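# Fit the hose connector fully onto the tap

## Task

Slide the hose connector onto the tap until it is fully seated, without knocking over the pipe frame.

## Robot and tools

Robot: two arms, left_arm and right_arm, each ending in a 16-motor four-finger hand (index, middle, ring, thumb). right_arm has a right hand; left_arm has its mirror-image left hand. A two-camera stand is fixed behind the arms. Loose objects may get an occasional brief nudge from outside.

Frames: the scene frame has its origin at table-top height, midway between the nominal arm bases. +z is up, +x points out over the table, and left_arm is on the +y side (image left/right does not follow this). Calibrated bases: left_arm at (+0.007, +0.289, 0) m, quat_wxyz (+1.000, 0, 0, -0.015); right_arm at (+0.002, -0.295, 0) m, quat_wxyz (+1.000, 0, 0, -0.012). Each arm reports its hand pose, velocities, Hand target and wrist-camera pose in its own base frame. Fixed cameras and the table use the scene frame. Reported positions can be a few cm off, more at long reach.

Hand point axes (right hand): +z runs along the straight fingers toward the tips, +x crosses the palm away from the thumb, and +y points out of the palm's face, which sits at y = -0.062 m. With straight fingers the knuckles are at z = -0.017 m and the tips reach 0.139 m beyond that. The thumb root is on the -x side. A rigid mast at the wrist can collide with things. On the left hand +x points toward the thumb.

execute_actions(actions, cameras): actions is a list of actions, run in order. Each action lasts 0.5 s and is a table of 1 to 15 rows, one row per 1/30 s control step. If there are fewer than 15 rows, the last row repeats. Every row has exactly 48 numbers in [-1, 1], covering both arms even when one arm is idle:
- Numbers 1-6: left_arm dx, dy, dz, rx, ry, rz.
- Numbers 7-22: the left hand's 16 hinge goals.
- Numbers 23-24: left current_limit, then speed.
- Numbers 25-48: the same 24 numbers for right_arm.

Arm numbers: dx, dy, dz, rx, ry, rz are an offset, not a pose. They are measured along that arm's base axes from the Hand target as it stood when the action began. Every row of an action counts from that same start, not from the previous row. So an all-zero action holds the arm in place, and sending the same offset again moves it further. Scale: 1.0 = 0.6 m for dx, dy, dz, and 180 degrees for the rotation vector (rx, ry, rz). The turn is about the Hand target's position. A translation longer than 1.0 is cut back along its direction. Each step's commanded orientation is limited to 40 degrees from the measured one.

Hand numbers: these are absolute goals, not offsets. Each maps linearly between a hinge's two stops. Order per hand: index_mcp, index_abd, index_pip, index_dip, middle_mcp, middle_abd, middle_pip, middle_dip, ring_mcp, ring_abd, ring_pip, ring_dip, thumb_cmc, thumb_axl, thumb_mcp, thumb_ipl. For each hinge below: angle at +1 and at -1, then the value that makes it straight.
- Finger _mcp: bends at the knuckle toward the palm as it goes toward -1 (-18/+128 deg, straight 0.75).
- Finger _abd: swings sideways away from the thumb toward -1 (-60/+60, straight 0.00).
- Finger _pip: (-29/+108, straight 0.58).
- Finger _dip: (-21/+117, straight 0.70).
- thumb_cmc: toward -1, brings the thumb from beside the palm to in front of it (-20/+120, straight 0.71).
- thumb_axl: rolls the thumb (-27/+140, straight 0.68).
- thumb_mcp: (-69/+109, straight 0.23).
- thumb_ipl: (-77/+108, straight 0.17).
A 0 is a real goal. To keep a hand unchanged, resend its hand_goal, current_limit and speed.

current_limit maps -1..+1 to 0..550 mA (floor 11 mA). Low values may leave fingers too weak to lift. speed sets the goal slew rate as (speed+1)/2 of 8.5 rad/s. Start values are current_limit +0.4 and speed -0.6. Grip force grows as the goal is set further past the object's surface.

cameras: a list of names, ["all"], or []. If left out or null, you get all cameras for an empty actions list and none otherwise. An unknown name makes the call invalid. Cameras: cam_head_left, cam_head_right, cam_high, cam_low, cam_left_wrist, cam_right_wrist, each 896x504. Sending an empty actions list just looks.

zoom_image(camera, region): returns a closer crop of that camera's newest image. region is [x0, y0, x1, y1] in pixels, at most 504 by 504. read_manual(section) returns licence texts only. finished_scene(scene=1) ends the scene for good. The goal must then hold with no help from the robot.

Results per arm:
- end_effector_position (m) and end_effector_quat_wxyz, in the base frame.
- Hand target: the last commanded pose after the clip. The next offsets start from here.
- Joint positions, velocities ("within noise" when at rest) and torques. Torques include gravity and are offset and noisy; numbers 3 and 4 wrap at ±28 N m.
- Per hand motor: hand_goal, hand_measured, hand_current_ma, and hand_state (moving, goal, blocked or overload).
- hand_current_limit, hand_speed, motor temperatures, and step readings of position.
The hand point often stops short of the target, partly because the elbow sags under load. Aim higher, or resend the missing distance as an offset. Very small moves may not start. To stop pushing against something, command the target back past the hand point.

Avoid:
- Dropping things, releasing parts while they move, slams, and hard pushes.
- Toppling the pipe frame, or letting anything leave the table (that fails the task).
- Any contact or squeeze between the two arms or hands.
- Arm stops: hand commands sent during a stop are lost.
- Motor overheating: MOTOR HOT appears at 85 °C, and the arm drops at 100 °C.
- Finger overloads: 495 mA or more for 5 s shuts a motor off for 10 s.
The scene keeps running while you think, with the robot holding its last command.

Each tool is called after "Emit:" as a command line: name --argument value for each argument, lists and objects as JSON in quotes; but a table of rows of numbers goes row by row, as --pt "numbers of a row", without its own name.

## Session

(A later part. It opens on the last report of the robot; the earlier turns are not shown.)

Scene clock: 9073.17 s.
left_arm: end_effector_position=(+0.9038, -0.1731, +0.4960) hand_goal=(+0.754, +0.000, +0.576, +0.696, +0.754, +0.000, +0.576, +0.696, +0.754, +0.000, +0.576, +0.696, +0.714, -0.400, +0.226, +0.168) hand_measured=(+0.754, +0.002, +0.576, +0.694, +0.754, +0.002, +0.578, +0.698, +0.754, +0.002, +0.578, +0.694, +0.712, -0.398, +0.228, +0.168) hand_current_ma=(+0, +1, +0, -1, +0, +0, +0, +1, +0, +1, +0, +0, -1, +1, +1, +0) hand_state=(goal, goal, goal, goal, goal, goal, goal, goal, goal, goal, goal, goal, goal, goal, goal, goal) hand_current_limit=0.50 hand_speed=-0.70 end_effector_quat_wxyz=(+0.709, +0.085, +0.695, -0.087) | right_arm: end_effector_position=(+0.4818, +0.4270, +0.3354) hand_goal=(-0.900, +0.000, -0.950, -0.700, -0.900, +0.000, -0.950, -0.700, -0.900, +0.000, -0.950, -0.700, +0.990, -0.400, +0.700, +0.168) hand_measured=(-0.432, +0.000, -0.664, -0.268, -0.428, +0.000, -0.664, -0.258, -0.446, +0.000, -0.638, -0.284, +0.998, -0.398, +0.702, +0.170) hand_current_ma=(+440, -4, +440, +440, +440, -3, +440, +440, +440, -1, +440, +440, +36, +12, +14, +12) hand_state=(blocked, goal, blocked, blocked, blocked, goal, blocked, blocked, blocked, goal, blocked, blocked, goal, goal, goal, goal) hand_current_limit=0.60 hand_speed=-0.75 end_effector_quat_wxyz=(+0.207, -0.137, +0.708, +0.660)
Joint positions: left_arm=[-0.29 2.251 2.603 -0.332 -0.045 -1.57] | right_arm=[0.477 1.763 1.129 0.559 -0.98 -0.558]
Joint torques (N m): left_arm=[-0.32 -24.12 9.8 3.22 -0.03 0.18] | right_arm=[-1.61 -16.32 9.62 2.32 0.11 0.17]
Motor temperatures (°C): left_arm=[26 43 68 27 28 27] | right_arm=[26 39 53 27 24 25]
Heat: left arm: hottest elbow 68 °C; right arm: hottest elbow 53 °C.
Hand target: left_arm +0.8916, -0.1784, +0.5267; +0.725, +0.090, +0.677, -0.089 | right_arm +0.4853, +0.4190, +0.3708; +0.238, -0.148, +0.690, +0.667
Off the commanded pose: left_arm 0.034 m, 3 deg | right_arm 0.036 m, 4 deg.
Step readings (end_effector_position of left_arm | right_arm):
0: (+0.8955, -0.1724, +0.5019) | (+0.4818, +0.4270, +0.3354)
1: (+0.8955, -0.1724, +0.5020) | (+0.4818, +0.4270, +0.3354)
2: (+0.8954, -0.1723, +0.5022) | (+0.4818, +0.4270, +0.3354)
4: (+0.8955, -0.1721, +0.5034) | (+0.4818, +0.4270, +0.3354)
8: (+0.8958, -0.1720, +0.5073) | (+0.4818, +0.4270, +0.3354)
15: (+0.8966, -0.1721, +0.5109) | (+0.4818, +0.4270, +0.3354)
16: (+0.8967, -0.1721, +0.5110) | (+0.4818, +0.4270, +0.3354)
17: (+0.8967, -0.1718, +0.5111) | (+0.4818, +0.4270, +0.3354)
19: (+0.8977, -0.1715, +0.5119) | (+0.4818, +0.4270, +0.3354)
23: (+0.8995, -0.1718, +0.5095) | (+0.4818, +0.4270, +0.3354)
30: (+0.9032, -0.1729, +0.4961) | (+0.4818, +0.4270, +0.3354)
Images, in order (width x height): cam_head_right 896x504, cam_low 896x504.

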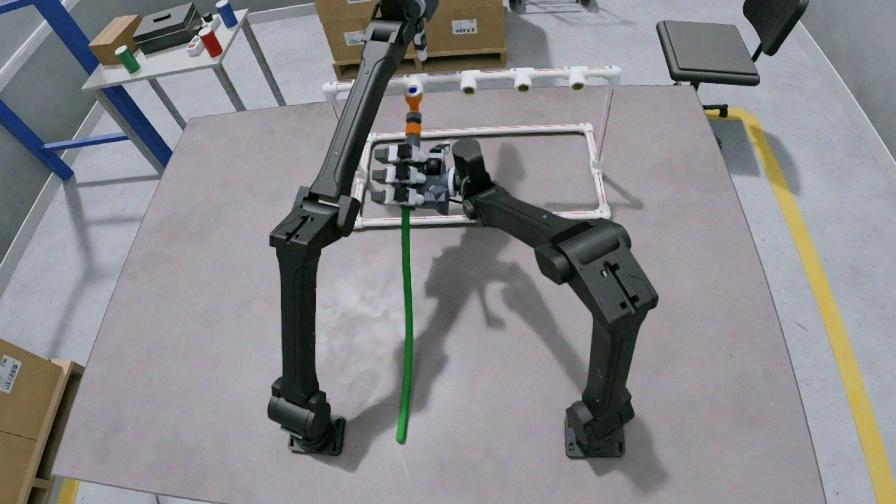

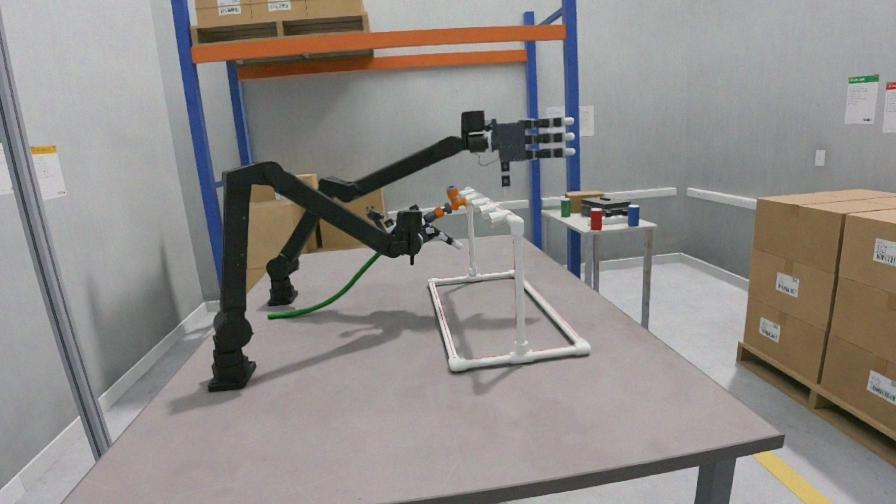

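Emit:
execute_actions --actions '[[[-0.02,0.015,-0.058,0,0,0,0.754,0,0.576,0.696,0.754,0,0.576,0.696,0.754,0,0.576,0.696,0.714,-0.4,0.226,0.168,0.6,-0.7,0,0,0,0,0,0,-0.9,0,-0.95,-0.7,-0.9,0,-0.95,-0.7,-0.9,0,-0.95,-0.7,0.99,-0.4,0.7,0.168,0.6,-0.75]],[[-0.04,0,0,0,0,0,0.754,0,0.576,0.696,0.754,0,0.576,0.696,0.754,0,0.576,0.696,0.714,-0.4,0.226,0.168,0.6,-0.7,0,0,0,0,0,0,-0.9,0,-0.95,-0.7,-0.9,0,-0.95,-0.7,-0.9,0,-0.95,-0.7,0.99,-0.4,0.7,0.168,0.6,-0.75]]]' --cameras '["cam_head_right", "cam_low"]'

Emit:
zoom_image --camera "cam_low" --region '[400, 90, 600, 250]'

Emit:
zoom_image --camera "cam_head_right" --region '[330, 0, 530, 180]'

Scene clock: 9118.67 s.
left_arm: end_effector_position=(+0.8647, -0.1629, +0.4719) hand_goal=(+0.754, +0.000, +0.576, +0.696, +0.754, +0.000, +0.576, +0.696, +0.754, +0.000, +0.576, +0.696, +0.714, -0.400, +0.226, +0.168) hand_measured=(+0.754, +0.002, +0.576, +0.694, +0.754, +0.002, +0.578, +0.698, +0.754, +0.002, +0.578, +0.694, +0.712, -0.398, +0.228, +0.168) hand_current_ma=(+0, +1, +0, -1, +0, +0, +0, +1, +0, +1, +0, +0, -1, +1, +1, +0) hand_state=(goal, goal, goal, goal, goal, goal, goal, goal, goal, goal, goal, goal, goal, goal, goal, goal) hand_current_limit=0.60 hand_speed=-0.70 end_effector_quat_wxyz=(+0.713, +0.085, +0.690, -0.088) | right_arm: end_effector_position=(+0.4818, +0.4270, +0.3354) hand_goal=(-0.900, +0.000, -0.950, -0.700, -0.900, +0.000, -0.950, -0.700, -0.900, +0.000, -0.950, -0.700, +0.990, -0.400, +0.700, +0.168) hand_measured=(-0.432, +0.000, -0.664, -0.268, -0.428, +0.000, -0.664, -0.258, -0.446, +0.000, -0.638, -0.284, +0.998, -0.398, +0.702, +0.170) hand_current_ma=(+440, -4, +440, +440, +440, -3, +440, +440, +440, -1, +440, +440, +36, +12, +14, +12) hand_state=(blocked, goal, blocked, blocked, blocked, goal, blocked, blocked, blocked, goal, blocked, blocked, goal, goal, goal, goal) hand_current_limit=0.60 hand_speed=-0.75 end_effector_quat_wxyz=(+0.207, -0.137, +0.708, +0.660)
Joint positions: left_arm=[-0.292 2.034 2.16 -0.094 -0.046 -1.57] | right_arm=[0.477 1.763 1.129 0.559 -0.98 -0.558]
Joint torques (N m): left_arm=[-0.15 -21.89 10.37 3.12 -0.05 0.17] | right_arm=[-1.55 -16.26 9.63 2.32 0.11 0.17]
Motor temperatures (°C): left_arm=[26 43 57 28 28 27] | right_arm=[26 39 53 27 24 25]
Heat: left arm: hottest elbow 57 °C; right arm: hottest elbow 53 °C.
Hand target: left_arm +0.8556, -0.1694, +0.4922; +0.725, +0.090, +0.677, -0.089 | right_arm +0.4853, +0.4190, +0.3708; +0.238, -0.148, +0.690, +0.667
Off the commanded pose: left_arm 0.023 m, 2 deg | right_arm 0.036 m, 4 deg.
Step readings (end_effector_position of left_arm | right_arm):
0: (+0.9038, -0.1731, +0.4960) | (+0.4818, +0.4270, +0.3354)
1: (+0.9038, -0.1730, +0.4953) | (+0.4818, +0.4270, +0.3354)
2: (+0.9031, -0.1722, +0.4936) | (+0.4818, +0.4270, +0.3354)
4: (+0.8989, -0.1695, +0.4846) | (+0.4818, +0.4270, +0.3354)
8: (+0.8926, -0.1677, +0.4683) | (+0.4818, +0.4270, +0.3354)
15: (+0.8913, -0.1697, +0.4574) | (+0.4818, +0.4270, +0.3354)
16: (+0.8914, -0.1699, +0.4564) | (+0.4818, +0.4270, +0.3354)
17: (+0.8905, -0.1696, +0.4554) | (+0.4818, +0.4270, +0.3354)
19: (+0.8858, -0.1680, +0.4515) | (+0.4818, +0.4270, +0.3354)
23: (+0.8770, -0.1652, +0.4512) | (+0.4818, +0.4270, +0.3354)
30: (+0.8671, -0.1633, +0.4690) | (+0.4818, +0.4270, +0.3354)
Images, in order (width x height): cam_head_right 896x504, cam_low 896x504.

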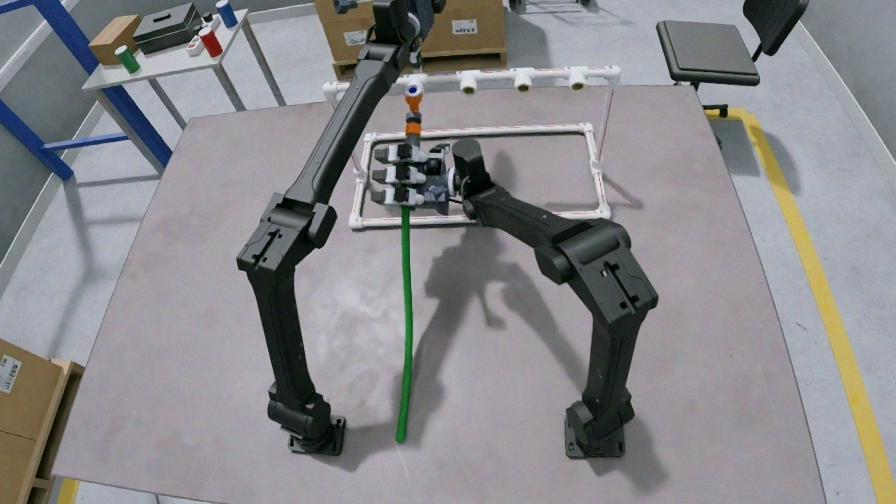

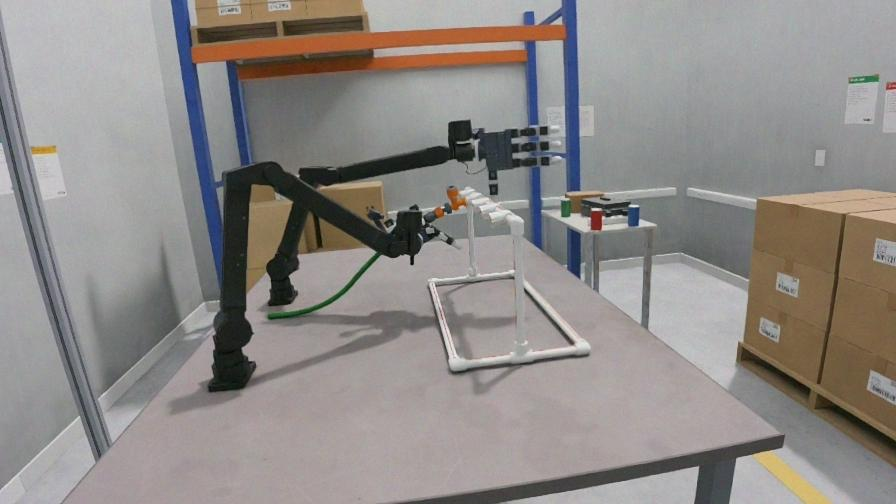

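Scaled by 2.520.

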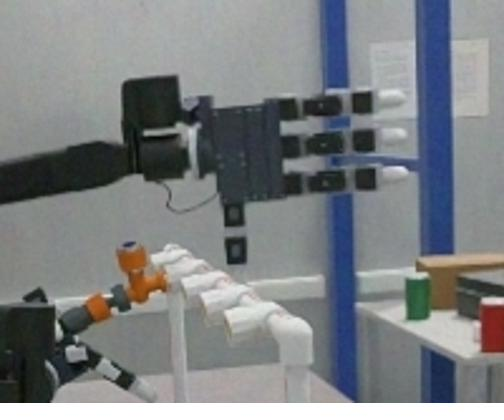

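Scaled by 2.520.

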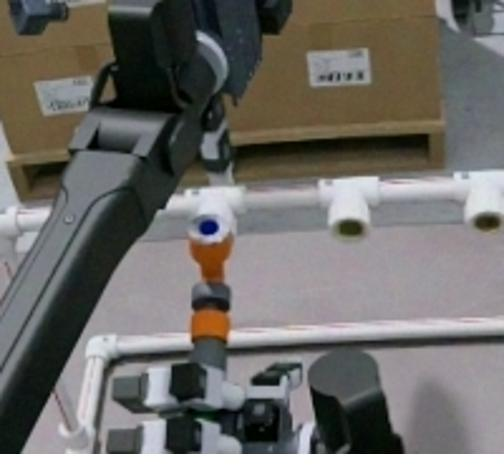

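Emit:
execute_actions --actions '[[[-0.05,0,0,0,0,0,0.754,0,0.576,0.696,0.754,0,0.576,0.696,0.754,0,0.576,0.696,0.714,-0.4,0.226,0.168,0.8,-0.7,0,0,0,0,0,0,-0.95,0,-0.97,-0.75,-0.95,0,-0.97,-0.75,-0.95,0,-0.97,-0.75,0.99,-0.4,0.7,0.168,0.75,-0.75]],[[-0.033,0,0,0,0,0,0.754,0,0.576,0.696,0.754,0,0.576,0.696,0.754,0,0.576,0.696,0.714,-0.4,0.226,0.168,0.8,-0.7,0.0313,0.0007,0.0113,0,0,0,-0.95,0,-0.97,-0.75,-0.95,0,-0.97,-0.75,-0.95,0,-0.97,-0.75,0.99,-0.4,0.7,0.168,0.75,-0.75]]]' --cameras '["cam_head_right", "cam_low"]'

Emit:
zoom_image --camera "cam_low" --region '[400, 130, 540, 250]'

Emit:
zoom_image --camera "cam_head_right" --region '[360, 30, 480, 180]'

Scene clock: 9139.57 s.
left_arm: end_effector_position=(+0.8314, -0.1569, +0.4629) hand_goal=(+0.754, +0.000, +0.576, +0.696, +0.754, +0.000, +0.576, +0.696, +0.754, +0.000, +0.576, +0.696, +0.714, -0.400, +0.226, +0.168) hand_measured=(+0.754, +0.002, +0.576, +0.694, +0.754, +0.002, +0.578, +0.698, +0.754, +0.002, +0.578, +0.694, +0.694, -0.410, +0.218, +0.166) hand_current_ma=(+0, +1, +0, -1, +0, +0, +0, +1, +0, +1, +0, +0, -18, -7, -6, +0) hand_state=(goal, goal, goal, goal, goal, goal, goal, goal, goal, goal, goal, goal, goal, goal, goal, goal) hand_current_limit=0.80 hand_speed=-0.70 end_effector_quat_wxyz=(+0.720, +0.084, +0.684, -0.081) | right_arm: end_effector_position=(+0.4734, +0.4284, +0.3355) hand_goal=(-0.950, +0.000, -0.970, -0.750, -0.950, +0.000, -0.970, -0.750, -0.950, +0.000, -0.970, -0.750, +0.990, -0.400, +0.700, +0.168) hand_measured=(-0.432, +0.000, -0.664, -0.268, -0.428, +0.000, -0.664, -0.258, -0.446, +0.000, -0.638, -0.286, +0.998, -0.398, +0.702, +0.170) hand_current_ma=(+481, -4, +481, +481, +481, -3, +481, +481, +481, -1, +481, +481, +36, +12, +14, +12) hand_state=(blocked, goal, blocked, blocked, blocked, goal, blocked, blocked, blocked, goal, blocked, blocked, goal, goal, goal, goal) hand_current_limit=0.75 hand_speed=-0.75 end_effector_quat_wxyz=(+0.196, -0.153, +0.705, +0.665)
Joint positions: left_arm=[-0.3 1.923 1.949 0.025 -0.066 -1.558] | right_arm=[0.481 1.763 1.129 0.559 -1.016 -0.565]
Joint torques (N m): left_arm=[-1.08 -23.24 9.14 1.5 -0.09 0.08] | right_arm=[-3.02 -14.86 13.15 1.26 0.9 0.25]
Motor temperatures (°C): left_arm=[26 46 56 27 28 27] | right_arm=[26 39 53 27 24 25]
Heat: left arm: hottest elbow 56 °C; right arm: hottest elbow 53 °C.
Hand target: left_arm +0.8058, -0.1694, +0.4920; +0.725, +0.090, +0.677, -0.089 | right_arm +0.5041, +0.4194, +0.3776; +0.238, -0.147, +0.690, +0.667
Off the commanded pose: left_arm 0.041 m, 2 deg | right_arm 0.053 m, 5 deg.
Step readings (end_effector_position of left_arm | right_arm):
0: (+0.8647, -0.1629, +0.4719) | (+0.4818, +0.4270, +0.3354)
1: (+0.8647, -0.1629, +0.4713) | (+0.4818, +0.4270, +0.3354)
2: (+0.8636, -0.1630, +0.4703) | (+0.4818, +0.4270, +0.3354)
4: (+0.8574, -0.1632, +0.4644) | (+0.4818, +0.4270, +0.3354)
8: (+0.8470, -0.1623, +0.4573) | (+0.4818, +0.4270, +0.3354)
15: (+0.8441, -0.1623, +0.4598) | (+0.4816, +0.4270, +0.3354)
16: (+0.8438, -0.1622, +0.4599) | (+0.4816, +0.4270, +0.3354)
17: (+0.8430, -0.1617, +0.4598) | (+0.4813, +0.4270, +0.3354)
19: (+0.8394, -0.1602, +0.4607) | (+0.4792, +0.4269, +0.3356)
23: (+0.8338, -0.1577, +0.4617) | (+0.4747, +0.4276, +0.3357)
30: (+0.8316, -0.1569, +0.4630) | (+0.4735, +0.4284, +0.3356)
Images, in order (width x height): cam_head_right 896x504, cam_low 896x504.

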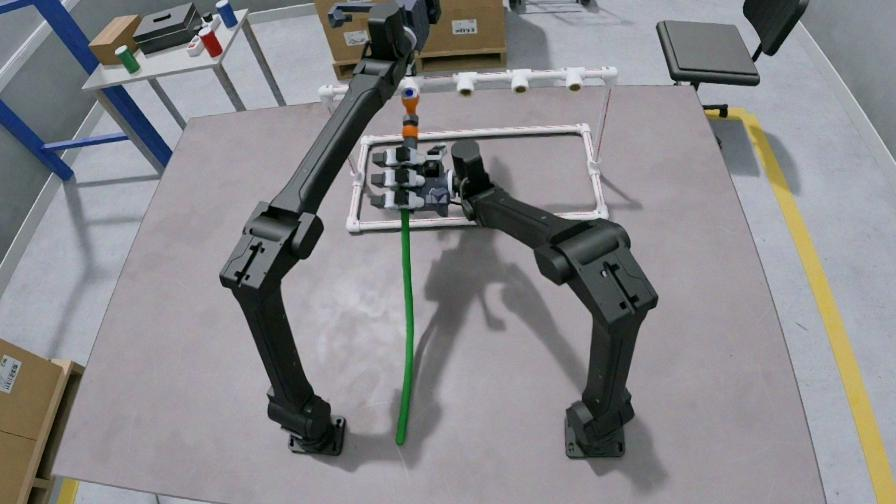

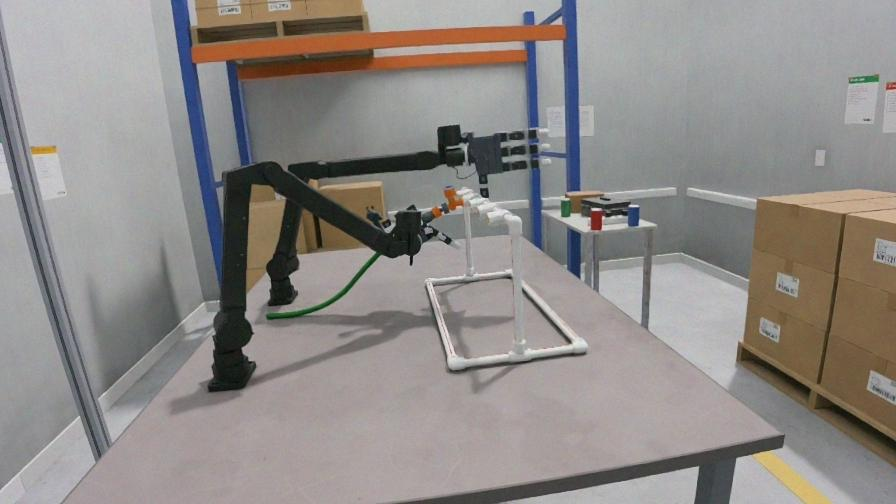

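Scaled by 3.600.

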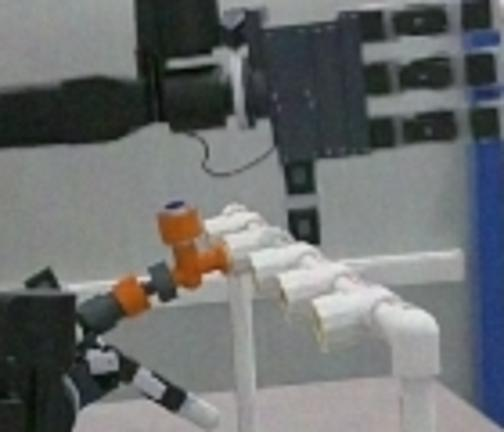

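Scaled by 3.360.

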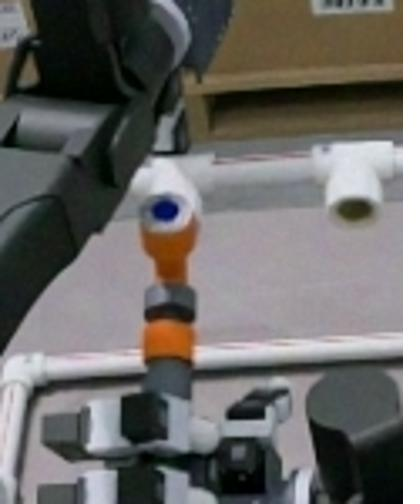

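Emit:
execute_actions --actions '[[[-0.02,0,0,0,0,0,0.754,0,0.576,0.696,0.754,0,0.576,0.696,0.754,0,0.576,0.696,0.714,-0.4,0.226,0.168,0.8,-0.7,0.0313,0.0007,0.0113,0,0,0,-0.95,0,-0.97,-0.75,-0.95,0,-0.97,-0.75,-0.95,0,-0.97,-0.75,0.99,-0.4,0.7,0.168,0.75,-0.75]],[[-0.02,0,0,0,0,0,0.754,0,0.576,0.696,0.754,0,0.576,0.696,0.754,0,0.576,0.696,0.714,-0.4,0.226,0.168,0.8,-0.7,0.0313,0.0007,0.0113,0,0,0,-0.95,0,-0.97,-0.75,-0.95,0,-0.97,-0.75,-0.95,0,-0.97,-0.75,0.99,-0.4,0.7,0.168,0.75,-0.75]],[[-0.02,0,0,0,0,0,0.754,0,0.576,0.696,0.754,0,0.576,0.696,0.754,0,0.576,0.696,0.714,-0.4,0.226,0.168,0.8,-0.7,0.0313,0.0007,0.0113,0,0,0,-0.95,0,-0.97,-0.75,-0.95,0,-0.97,-0.75,-0.95,0,-0.97,-0.75,0.99,-0.4,0.7,0.168,0.75,-0.75]]]' --cameras '["cam_head_right", "cam_low"]'

Emit:
zoom_image --camera "cam_low" --region '[400, 130, 540, 250]'

Emit:
zoom_image --camera "cam_head_right" --region '[360, 30, 480, 180]'

Scene clock: 9154.87 s.
left_arm: end_effector_position=(+0.8109, -0.1445, +0.4671) hand_goal=(+0.754, +0.000, +0.576, +0.696, +0.754, +0.000, +0.576, +0.696, +0.754, +0.000, +0.576, +0.696, +0.714, -0.400, +0.226, +0.168) hand_measured=(+0.754, +0.002, +0.576, +0.694, +0.754, +0.002, +0.578, +0.698, +0.754, +0.002, +0.578, +0.694, +0.642, -0.412, +0.196, +0.162) hand_current_ma=(+0, +1, +0, -1, +0, +0, +0, +1, +0, +1, +0, +0, -144, -11, -51, -5) hand_state=(goal, goal, goal, goal, goal, goal, goal, goal, goal, goal, goal, goal, blocked, goal, blocked, goal) hand_current_limit=0.80 hand_speed=-0.70 end_effector_quat_wxyz=(+0.732, +0.092, +0.672, -0.062) | right_arm: end_effector_position=(+0.4600, +0.4372, +0.3351) hand_goal=(-0.950, +0.000, -0.970, -0.750, -0.950, +0.000, -0.970, -0.750, -0.950, +0.000, -0.970, -0.750, +0.990, -0.400, +0.700, +0.168) hand_measured=(-0.432, +0.000, -0.664, -0.268, -0.428, +0.000, -0.664, -0.258, -0.446, +0.000, -0.638, -0.286, +0.998, -0.398, +0.702, +0.170) hand_current_ma=(+481, -4, +481, +481, +481, -3, +481, +481, +481, -1, +481, +481, +36, +12, +14, +12) hand_state=(blocked, goal, blocked, blocked, blocked, goal, blocked, blocked, blocked, goal, blocked, blocked, goal, goal, goal, goal) hand_current_limit=0.75 hand_speed=-0.75 end_effector_quat_wxyz=(+0.161, -0.191, +0.701, +0.668)
Joint positions: left_arm=[-0.296 1.859 1.837 0.101 -0.077 -1.513] | right_arm=[0.492 1.775 1.164 0.489 -1.106 -0.611]
Joint torques (N m): left_arm=[-2.26 -24.7 7.73 0.09 -0.29 -0.35] | right_arm=[-7.36 -12.4 19.63 1.21 2.34 0.77]
Motor temperatures (°C): left_arm=[26 45 52 27 28 27] | right_arm=[26 39 56 27 26 25]
Heat: left arm: hottest elbow 52 °C; right arm: hottest elbow 56 °C.
Hand target: left_arm +0.7698, -0.1693, +0.4920; +0.725, +0.090, +0.677, -0.089 | right_arm +0.5604, +0.4207, +0.3979; +0.238, -0.148, +0.690, +0.667
Off the commanded pose: left_arm 0.054 m, 3 deg | right_arm 0.120 m, 10 deg.
Step readings (end_effector_position of left_arm | right_arm):
0: (+0.8314, -0.1569, +0.4630) | (+0.4734, +0.4284, +0.3355)
1: (+0.8314, -0.1568, +0.4627) | (+0.4733, +0.4284, +0.3355)
2: (+0.8309, -0.1565, +0.4628) | (+0.4731, +0.4284, +0.3352)
4: (+0.8287, -0.1555, +0.4634) | (+0.4718, +0.4285, +0.3348)
8: (+0.8253, -0.1541, +0.4640) | (+0.4688, +0.4293, +0.3347)
15: (+0.8241, -0.1536, +0.4647) | (+0.4680, +0.4296, +0.3343)
16: (+0.8241, -0.1536, +0.4643) | (+0.4679, +0.4296, +0.3343)
17: (+0.8235, -0.1534, +0.4647) | (+0.4676, +0.4297, +0.3347)
19: (+0.8216, -0.1524, +0.4641) | (+0.4671, +0.4301, +0.3354)
23: (+0.8183, -0.1509, +0.4649) | (+0.4647, +0.4318, +0.3355)
30: (+0.8171, -0.1504, +0.4652) | (+0.4637, +0.4324, +0.3355)
31: (+0.8169, -0.1504, +0.4651) | (+0.4637, +0.4325, +0.3354)
32: (+0.8164, -0.1502, +0.4654) | (+0.4636, +0.4327, +0.3355)
34: (+0.8147, -0.1493, +0.4660) | (+0.4628, +0.4332, +0.3355)
38: (+0.8122, -0.1466, +0.4666) | (+0.4609, +0.4360, +0.3353)
45: (+0.8111, -0.1445, +0.4669) | (+0.4601, +0.4372, +0.3351)
Images, in order (width x height): cam_head_right 896x504, cam_low 896x504.

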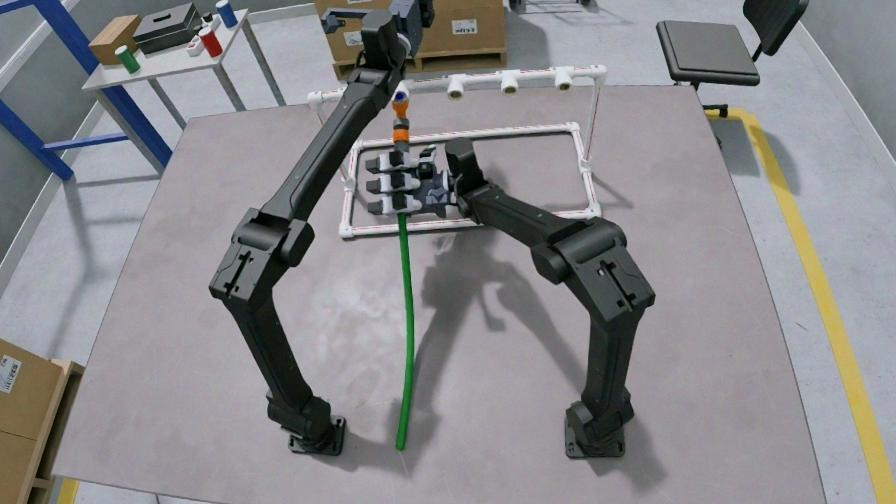

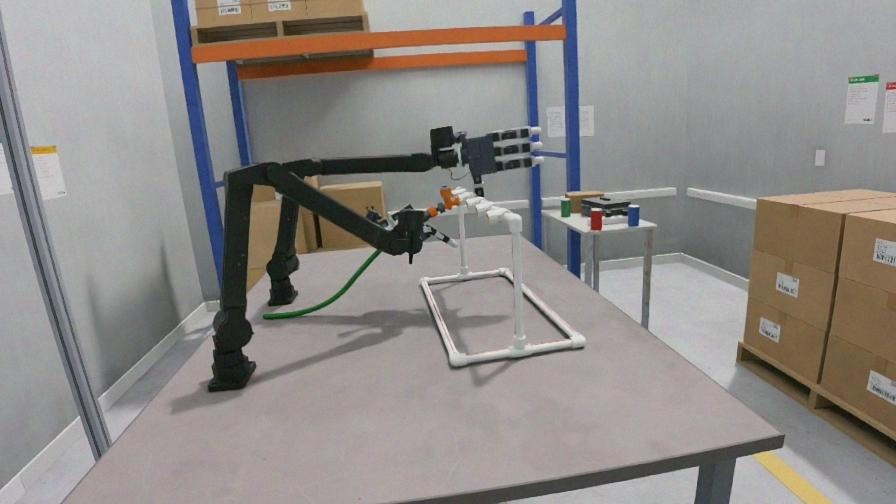

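Scaled by 3.600.

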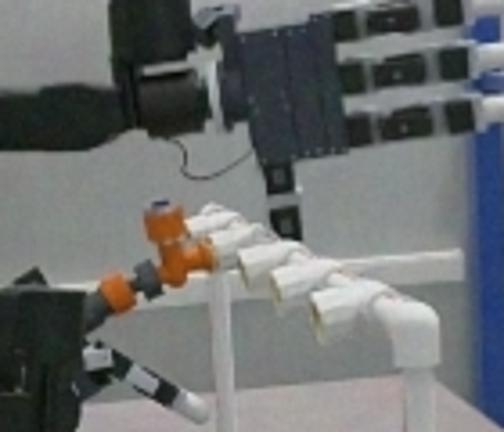

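Scaled by 3.360.

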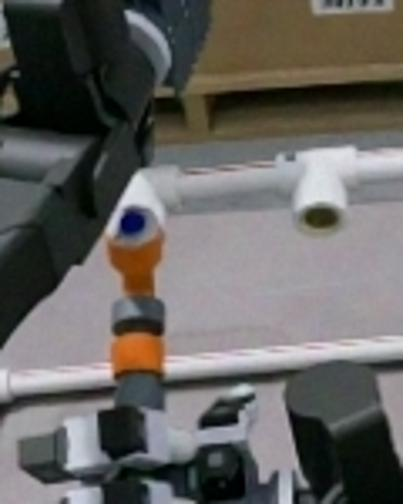

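Emit:
zoom_image --camera "cam_low" --region '[415, 180, 475, 230]'

Emit:
zoom_image --camera "cam_head_right" --region '[380, 100, 430, 160]'

Scaled by 8.400.

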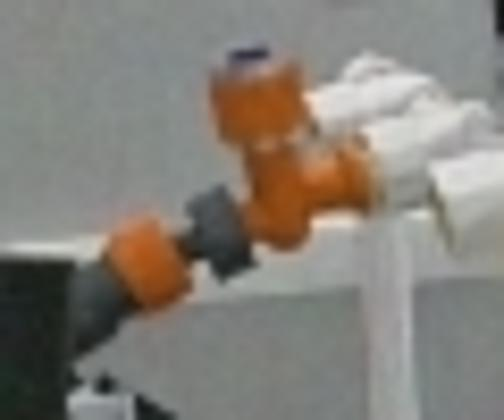

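Scaled by 8.400.

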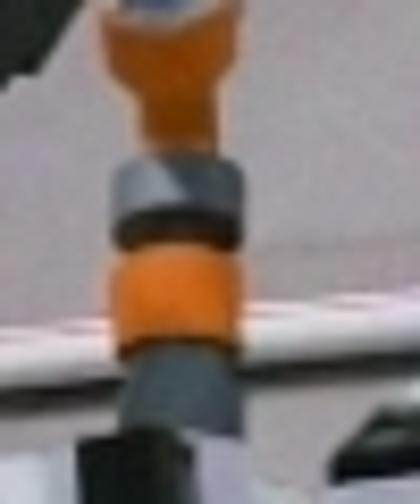

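Emit:
execute_actions --actions '[[[-0.01,-0.02,0,0,0,0,0.754,0,0.576,0.696,0.754,0,0.576,0.696,0.754,0,0.576,0.696,0.714,-0.4,0.226,0.168,0.8,-0.7,0.02,-0.035,0,0,0.02,0,-0.95,0,-0.97,-0.75,-0.95,0,-0.97,-0.75,-0.95,0,-0.97,-0.75,0.99,-0.4,0.7,0.168,0.75,-0.75]],[[-0.01,-0.02,0,0,0,0,0.754,0,0.576,0.696,0.754,0,0.576,0.696,0.754,0,0.576,0.696,0.714,-0.4,0.226,0.168,0.8,-0.7,0.02,-0.035,0,0,0.02,0,-0.95,0,-0.97,-0.75,-0.95,0,-0.97,-0.75,-0.95,0,-0.97,-0.75,0.99,-0.4,0.7,0.168,0.75,-0.75]]]' --cameras '["cam_head_right", "cam_low"]'

Emit:
zoom_image --camera "cam_low" --region '[415, 180, 475, 230]'

Emit:
zoom_image --camera "cam_head_right" --region '[380, 100, 430, 160]'

Scene clock: 9187.90 s.
left_arm: end_effector_position=(+0.8067, -0.1400, +0.4676) hand_goal=(+0.754, +0.000, +0.576, +0.696, +0.754, +0.000, +0.576, +0.696, +0.754, +0.000, +0.576, +0.696, +0.714, -0.400, +0.226, +0.168) hand_measured=(+0.754, +0.002, +0.576, +0.694, +0.754, +0.002, +0.578, +0.698, +0.754, +0.002, +0.578, +0.694, +0.642, -0.412, +0.196, +0.162) hand_current_ma=(+0, +1, +0, -1, +0, +0, +0, +1, +0, +1, +0, +0, -148, -11, -52, -5) hand_state=(goal, goal, goal, goal, goal, goal, goal, goal, goal, goal, goal, goal, blocked, goal, blocked, goal) hand_current_limit=0.80 hand_speed=-0.70 end_effector_quat_wxyz=(+0.733, +0.082, +0.674, -0.048) | right_arm: end_effector_position=(+0.4614, +0.4204, +0.3351) hand_goal=(-0.950, +0.000, -0.970, -0.750, -0.950, +0.000, -0.970, -0.750, -0.950, +0.000, -0.970, -0.750, +0.990, -0.400, +0.700, +0.168) hand_measured=(-0.414, -0.018, -0.620, -0.440, -0.428, +0.000, -0.664, -0.258, -0.446, +0.000, -0.638, -0.286, +0.998, -0.398, +0.702, +0.170) hand_current_ma=(+481, -73, +481, +481, +481, -3, +481, +481, +481, -1, +481, +481, +36, +12, +14, +12) hand_state=(blocked, goal, blocked, blocked, blocked, goal, blocked, blocked, blocked, goal, blocked, blocked, goal, goal, goal, goal) hand_current_limit=0.75 hand_speed=-0.75 end_effector_quat_wxyz=(+0.126, -0.196, +0.699, +0.676)
Joint positions: left_arm=[-0.3 1.853 1.83 0.103 -0.113 -1.507] | right_arm=[0.46 1.775 1.166 0.461 -1.196 -0.596]
Joint torques (N m): left_arm=[-4.95 -24.47 7.83 0.06 -0.35 -0.39] | right_arm=[-10.64 -13.86 17.7 0.79 2.72 1.48]
Motor temperatures (°C): left_arm=[26 49 48 27 28 27] | right_arm=[26 37 67 27 34 26]
Heat: left arm: hottest shoulder 49 °C; right arm: hottest elbow 67 °C.
Hand target: left_arm +0.7579, -0.1933, +0.4920; +0.725, +0.090, +0.677, -0.089 | right_arm +0.5843, +0.3788, +0.3981; +0.194, -0.106, +0.704, +0.675
Off the commanded pose: left_arm 0.076 m, 5 deg | right_arm 0.144 m, 13 deg.
Step readings (end_effector_position of left_arm | right_arm):
0: (+0.8109, -0.1445, +0.4671) | (+0.4600, +0.4372, +0.3351)
1: (+0.8109, -0.1444, +0.4671) | (+0.4600, +0.4372, +0.3351)
2: (+0.8108, -0.1439, +0.4671) | (+0.4594, +0.4371, +0.3351)
4: (+0.8100, -0.1424, +0.4673) | (+0.4587, +0.4369, +0.3354)
8: (+0.8087, -0.1408, +0.4670) | (+0.4586, +0.4355, +0.3353)
15: (+0.8084, -0.1405, +0.4669) | (+0.4582, +0.4351, +0.3353)
16: (+0.8084, -0.1404, +0.4667) | (+0.4581, +0.4351, +0.3353)
17: (+0.8080, -0.1400, +0.4669) | (+0.4581, +0.4343, +0.3353)
19: (+0.8073, -0.1398, +0.4670) | (+0.4581, +0.4315, +0.3353)
23: (+0.8068, -0.1403, +0.4671) | (+0.4603, +0.4238, +0.3354)
30: (+0.8067, -0.1400, +0.4676) | (+0.4615, +0.4205, +0.3351)
Images, in order (width x height): cam_head_right 896x504, cam_low 896x504.

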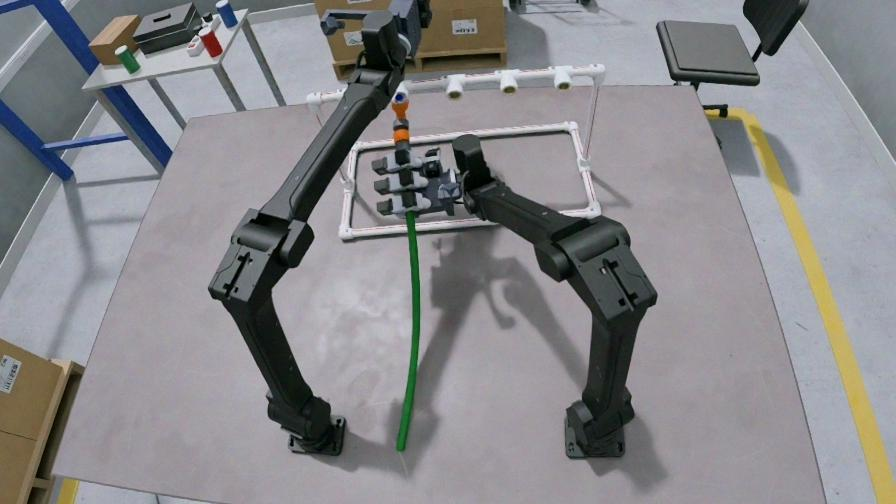

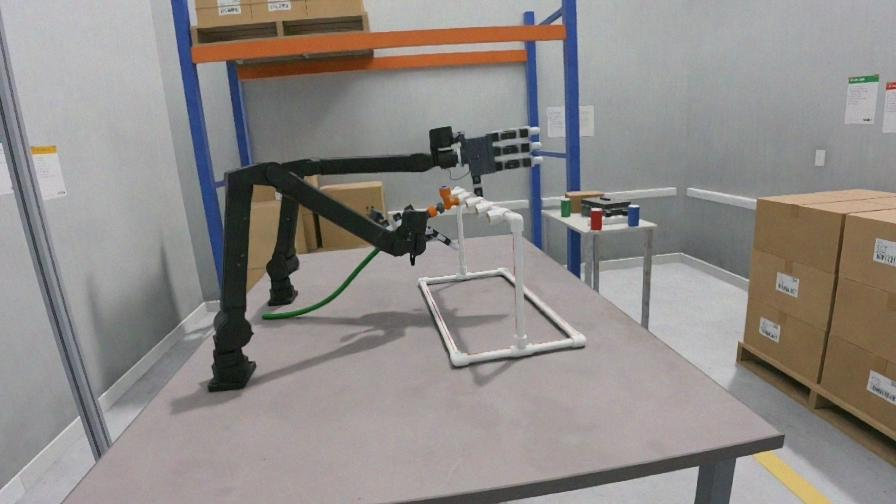

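Scaled by 8.400.

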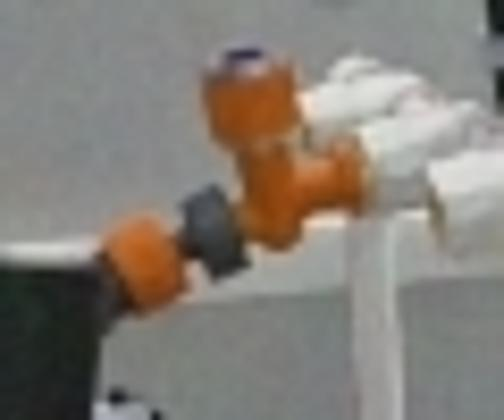

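Scaled by 8.400.

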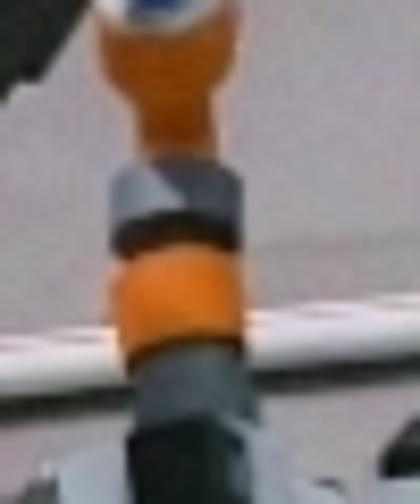

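Emit:
execute_actions --actions '[[[-0.03,0,0,0,0,0,0.754,0,0.576,0.696,0.754,0,0.576,0.696,0.754,0,0.576,0.696,0.714,-0.4,0.226,0.168,0.8,-0.7,0.033,0.022,0.012,0,0,0,-0.95,0,-0.97,-0.75,-0.95,0,-0.97,-0.75,-0.95,0,-0.97,-0.75,0.99,-0.4,0.7,0.168,0.75,-0.75]],[[-0.03,0,0,0,0,0,0.754,0,0.576,0.696,0.754,0,0.576,0.696,0.754,0,0.576,0.696,0.714,-0.4,0.226,0.168,0.8,-0.7,0.033,0.008,0.02,0,0,0,-0.95,0,-0.97,-0.75,-0.95,0,-0.97,-0.75,-0.95,0,-0.97,-0.75,0.99,-0.4,0.7,0.168,0.75,-0.75]]]' --cameras '["cam_high", "cam_low"]'

Emit:
zoom_image --camera "cam_low" --region '[415, 180, 475, 230]'

Emit:
zoom_image --camera "cam_high" --region '[370, 150, 430, 220]'

Scene clock: 9236.80 s.
left_arm: end_effector_position=(+0.7869, -0.1320, +0.4686) hand_goal=(+0.754, +0.000, +0.576, +0.696, +0.754, +0.000, +0.576, +0.696, +0.754, +0.000, +0.576, +0.696, +0.714, -0.400, +0.226, +0.168) hand_measured=(+0.754, +0.002, +0.576, +0.694, +0.754, +0.002, +0.578, +0.698, +0.754, +0.002, +0.578, +0.694, +0.570, -0.382, +0.154, +0.148) hand_current_ma=(+0, +1, +0, -1, +0, +0, +0, +1, +0, +1, +0, +0, -433, +19, -208, -28) hand_state=(goal, goal, goal, goal, goal, goal, goal, goal, goal, goal, goal, goal, blocked, goal, blocked, goal) hand_current_limit=0.80 hand_speed=-0.70 end_effector_quat_wxyz=(+0.737, +0.098, +0.669, -0.025) | right_arm: end_effector_position=(+0.4518, +0.4194, +0.3337) hand_goal=(-0.950, +0.000, -0.970, -0.750, -0.950, +0.000, -0.970, -0.750, -0.950, +0.000, -0.970, -0.750, +0.990, -0.400, +0.700, +0.168) hand_measured=(-0.414, -0.022, -0.616, -0.452, -0.428, +0.000, -0.664, -0.258, -0.446, +0.000, -0.638, -0.286, +0.998, -0.398, +0.702, +0.170) hand_current_ma=(+481, -97, +481, +481, +481, -3, +481, +481, +481, -1, +481, +481, +36, +12, +14, +12) hand_state=(blocked, blocked, blocked, blocked, blocked, goal, blocked, blocked, blocked, goal, blocked, blocked, goal, goal, goal, goal) hand_current_limit=0.75 hand_speed=-0.75 end_effector_quat_wxyz=(+0.111, -0.222, +0.694, +0.676)
Joint positions: left_arm=[-0.301 1.798 1.735 0.15 -0.121 -1.448] | right_arm=[0.46 1.775 1.177 0.405 -1.251 -0.656]
Joint torques (N m): left_arm=[-5.95 -25.17 6.68 -0.55 -0.73 -0.92] | right_arm=[-11.52 -12.34 22.78 0.61 4.15 2.06]
Motor temperatures (°C): left_arm=[26 46 48 27 28 27] | right_arm=[27 36 80 27 43 29]
Heat: left arm: hottest elbow 48 °C; right arm: hottest elbow 80 °C.
Hand target: left_arm +0.7218, -0.1933, +0.4922; +0.725, +0.090, +0.677, -0.089 | right_arm +0.6239, +0.3968, +0.4171; +0.194, -0.105, +0.704, +0.675
Off the commanded pose: left_arm 0.092 m, 8 deg | right_arm 0.193 m, 16 deg.
Step readings (end_effector_position of left_arm | right_arm):
0: (+0.8067, -0.1400, +0.4676) | (+0.4614, +0.4204, +0.3351)
1: (+0.8067, -0.1399, +0.4674) | (+0.4614, +0.4204, +0.3351)
2: (+0.8063, -0.1401, +0.4669) | (+0.4615, +0.4205, +0.3350)
4: (+0.8046, -0.1393, +0.4676) | (+0.4610, +0.4204, +0.3346)
8: (+0.8007, -0.1376, +0.4679) | (+0.4586, +0.4200, +0.3340)
15: (+0.7983, -0.1367, +0.4683) | (+0.4572, +0.4198, +0.3334)
16: (+0.7981, -0.1366, +0.4681) | (+0.4571, +0.4199, +0.3335)
17: (+0.7974, -0.1363, +0.4684) | (+0.4569, +0.4199, +0.3338)
19: (+0.7953, -0.1355, +0.4685) | (+0.4560, +0.4199, +0.3342)
23: (+0.7908, -0.1336, +0.4686) | (+0.4537, +0.4196, +0.3340)
30: (+0.7874, -0.1322, +0.4680) | (+0.4522, +0.4194, +0.3340)
Images, in order (width x height): cam_high 896x504, cam_low 896x504.

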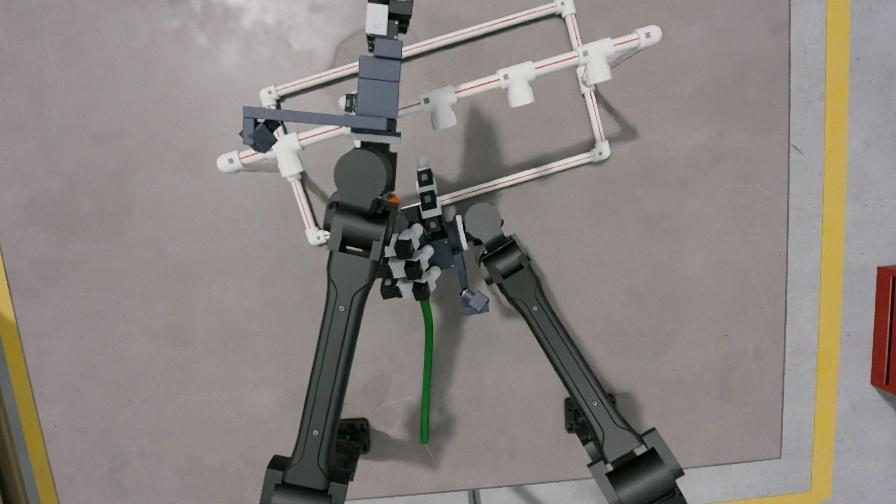

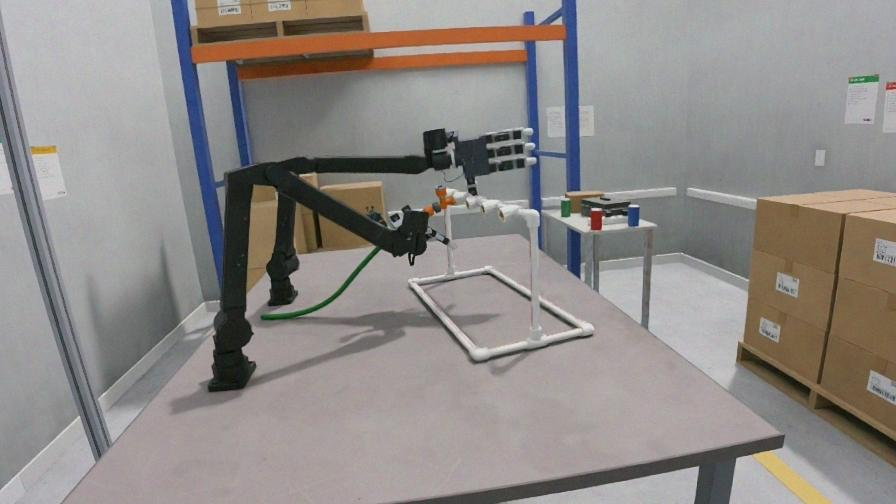

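Scaled by 8.400.

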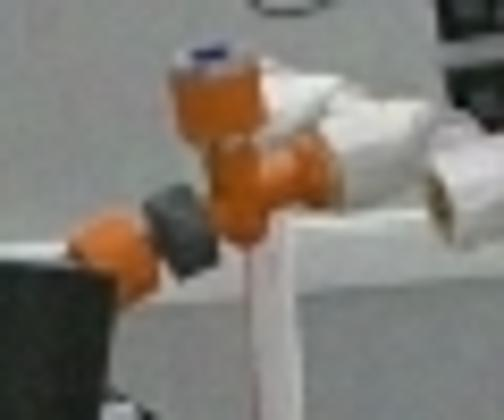

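Scaled by 7.200.

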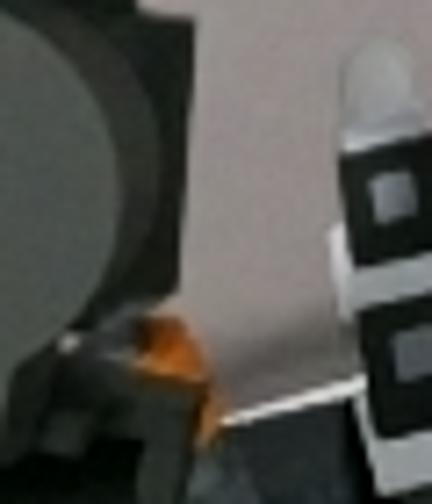

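Emit:
execute_actions --actions '[[[0.06,0.035,0,0,0,0,0.754,0,0.576,0.696,0.754,0,0.576,0.696,0.754,0,0.576,0.696,0.714,-0.4,0.226,0.168,0.6,-0.7,-0.1333,0.019,-0.04,0,0,0,-0.95,0,-0.97,-0.75,-0.95,0,-0.97,-0.75,-0.95,0,-0.97,-0.75,0.99,-0.4,0.7,0.168,0.6,-0.75]],[[0.06,0.035,0,0,0,0,0.754,0,0.576,0.696,0.754,0,0.576,0.696,0.754,0,0.576,0.696,0.714,-0.4,0.226,0.168,0.6,-0.7,-0.1333,0.019,-0.04,0,0,0,-0.9,0,-0.95,-0.7,-0.9,0,-0.95,-0.7,-0.9,0,-0.95,-0.7,0.99,-0.4,0.7,0.168,0.6,-0.75]]]' --cameras '["cam_high", "cam_low", "cam_head_right"]'

Scene clock: 9248.80 s.
left_arm: end_effector_position=(+0.7954, -0.1283, +0.4640) hand_goal=(+0.754, +0.000, +0.576, +0.696, +0.754, +0.000, +0.576, +0.696, +0.754, +0.000, +0.576, +0.696, +0.714, -0.400, +0.226, +0.168) hand_measured=(+0.754, +0.002, +0.576, +0.694, +0.754, +0.002, +0.578, +0.698, +0.754, +0.004, +0.578, +0.694, +0.624, -0.394, +0.182, +0.154) hand_current_ma=(+0, +1, +0, -1, +0, +1, +0, +1, +0, +1, +0, +0, -205, +3, -98, -17) hand_state=(goal, goal, goal, goal, goal, goal, goal, goal, goal, goal, goal, goal, blocked, goal, blocked, goal) hand_current_limit=0.60 hand_speed=-0.70 end_effector_quat_wxyz=(+0.717, +0.105, +0.687, -0.055) | right_arm: end_effector_position=(+0.4479, +0.4340, +0.3399) hand_goal=(-0.900, +0.000, -0.950, -0.700, -0.900, +0.000, -0.950, -0.700, -0.900, +0.000, -0.950, -0.700, +0.990, -0.400, +0.700, +0.168) hand_measured=(-0.414, -0.002, -0.614, -0.452, -0.428, +0.000, -0.664, -0.258, -0.446, +0.000, -0.636, -0.286, +0.998, -0.398, +0.702, +0.170) hand_current_ma=(+440, -8, +440, +440, +440, -3, +440, +440, +440, -1, +440, +440, +36, +11, +14, +12) hand_state=(blocked, goal, blocked, blocked, blocked, goal, blocked, blocked, blocked, goal, blocked, blocked, goal, goal, goal, goal) hand_current_limit=0.60 hand_speed=-0.75 end_effector_quat_wxyz=(+0.166, -0.124, +0.715, +0.668)
Joint positions: left_arm=[-0.277 1.802 1.772 0.064 -0.049 -1.495] | right_arm=[0.519 1.696 1.054 0.547 -0.979 -0.493]
Joint torques (N m): left_arm=[-1.38 -17.49 16.14 1.28 0.1 -0.53] | right_arm=[-2.55 -15.21 8.88 2.47 0.99 0.51]
Motor temperatures (°C): left_arm=[27 48 47 27 28 28] | right_arm=[27 36 84 27 52 31]
Heat: left arm: hottest shoulder 48 °C; right arm: hottest elbow 84 °C. Fold the right arm in close to its base, or ease its load, before you think long.
Hand target: left_arm +0.7938, -0.1513, +0.4921; +0.725, +0.090, +0.677, -0.089 | right_arm +0.4641, +0.4195, +0.3692; +0.194, -0.105, +0.704, +0.675
Off the commanded pose: left_arm 0.036 m, 5 deg | right_arm 0.036 m, 4 deg.
MOTOR HOT: joint 3 (elbow) of the right arm reports 84 °C; the controller stops that arm at 100 °C. To cool a motor, set the load down, stop pushing, or move to a pose that needs little force.
Step readings (end_effector_position of left_arm | right_arm):
0: (+0.7869, -0.1320, +0.4686) | (+0.4518, +0.4193, +0.3337)
1: (+0.7869, -0.1323, +0.4686) | (+0.4519, +0.4194, +0.3337)
2: (+0.7874, -0.1325, +0.4687) | (+0.4523, +0.4198, +0.3335)
4: (+0.7890, -0.1322, +0.4689) | (+0.4532, +0.4237, +0.3334)
8: (+0.7908, -0.1242, +0.4683) | (+0.4542, +0.4341, +0.3328)
15: (+0.7914, -0.1234, +0.4678) | (+0.4547, +0.4382, +0.3345)
16: (+0.7916, -0.1234, +0.4679) | (+0.4545, +0.4384, +0.3341)
17: (+0.7924, -0.1237, +0.4679) | (+0.4538, +0.4393, +0.3330)
19: (+0.7941, -0.1250, +0.4672) | (+0.4516, +0.4414, +0.3333)
23: (+0.7948, -0.1271, +0.4654) | (+0.4479, +0.4371, +0.3373)
30: (+0.7953, -0.1282, +0.4640) | (+0.4476, +0.4340, +0.3390)
Images, in order (width x height): cam_head_right 896x504, cam_high 896x504, cam_low 896x504.

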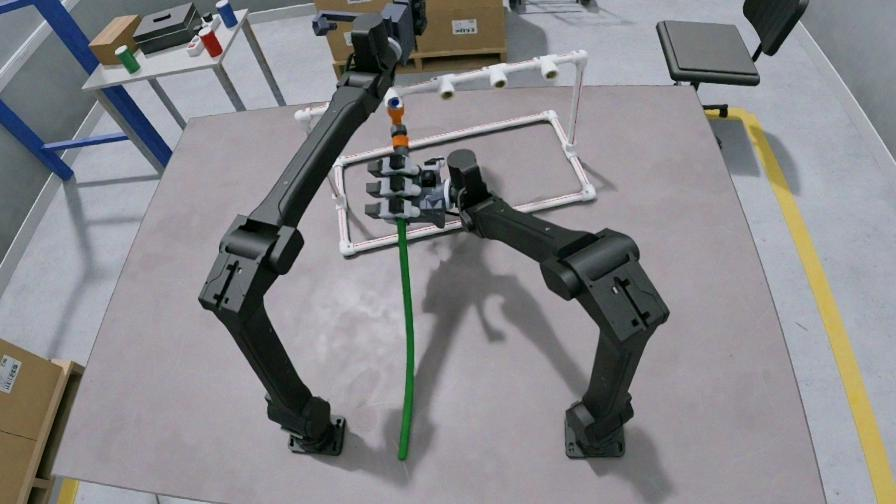

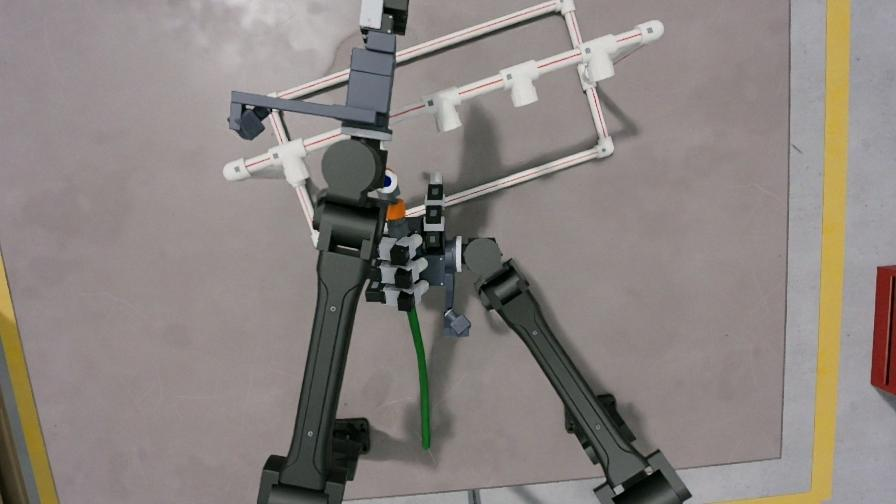

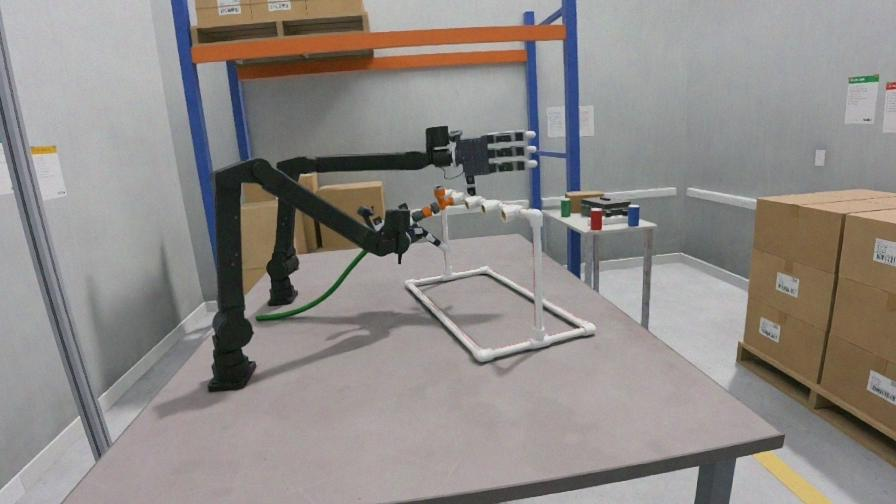

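Emit:
zoom_image --camera "cam_low" --region '[405, 180, 465, 230]'

Emit:
zoom_image --camera "cam_head_right" --region '[370, 90, 430, 170]'

Emit:
zoom_image --camera "cam_high" --region '[370, 160, 420, 240]'

Scaled by 8.400.

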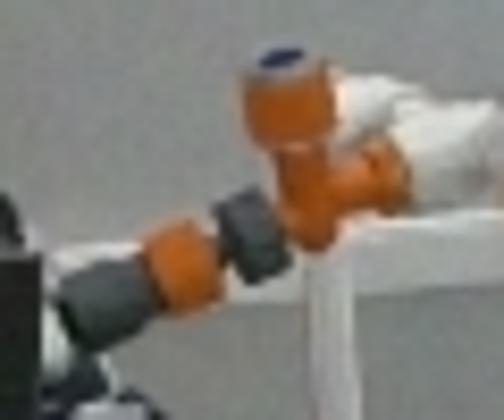

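Scaled by 6.300.

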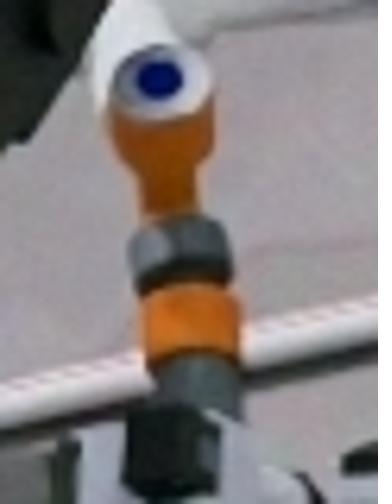

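Scaled by 6.300.

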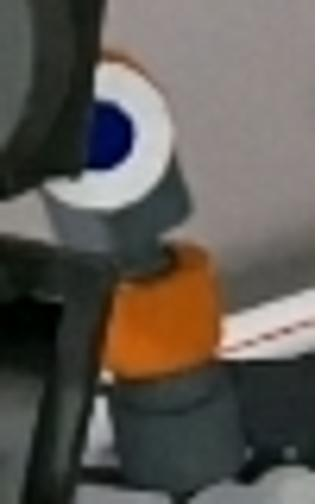

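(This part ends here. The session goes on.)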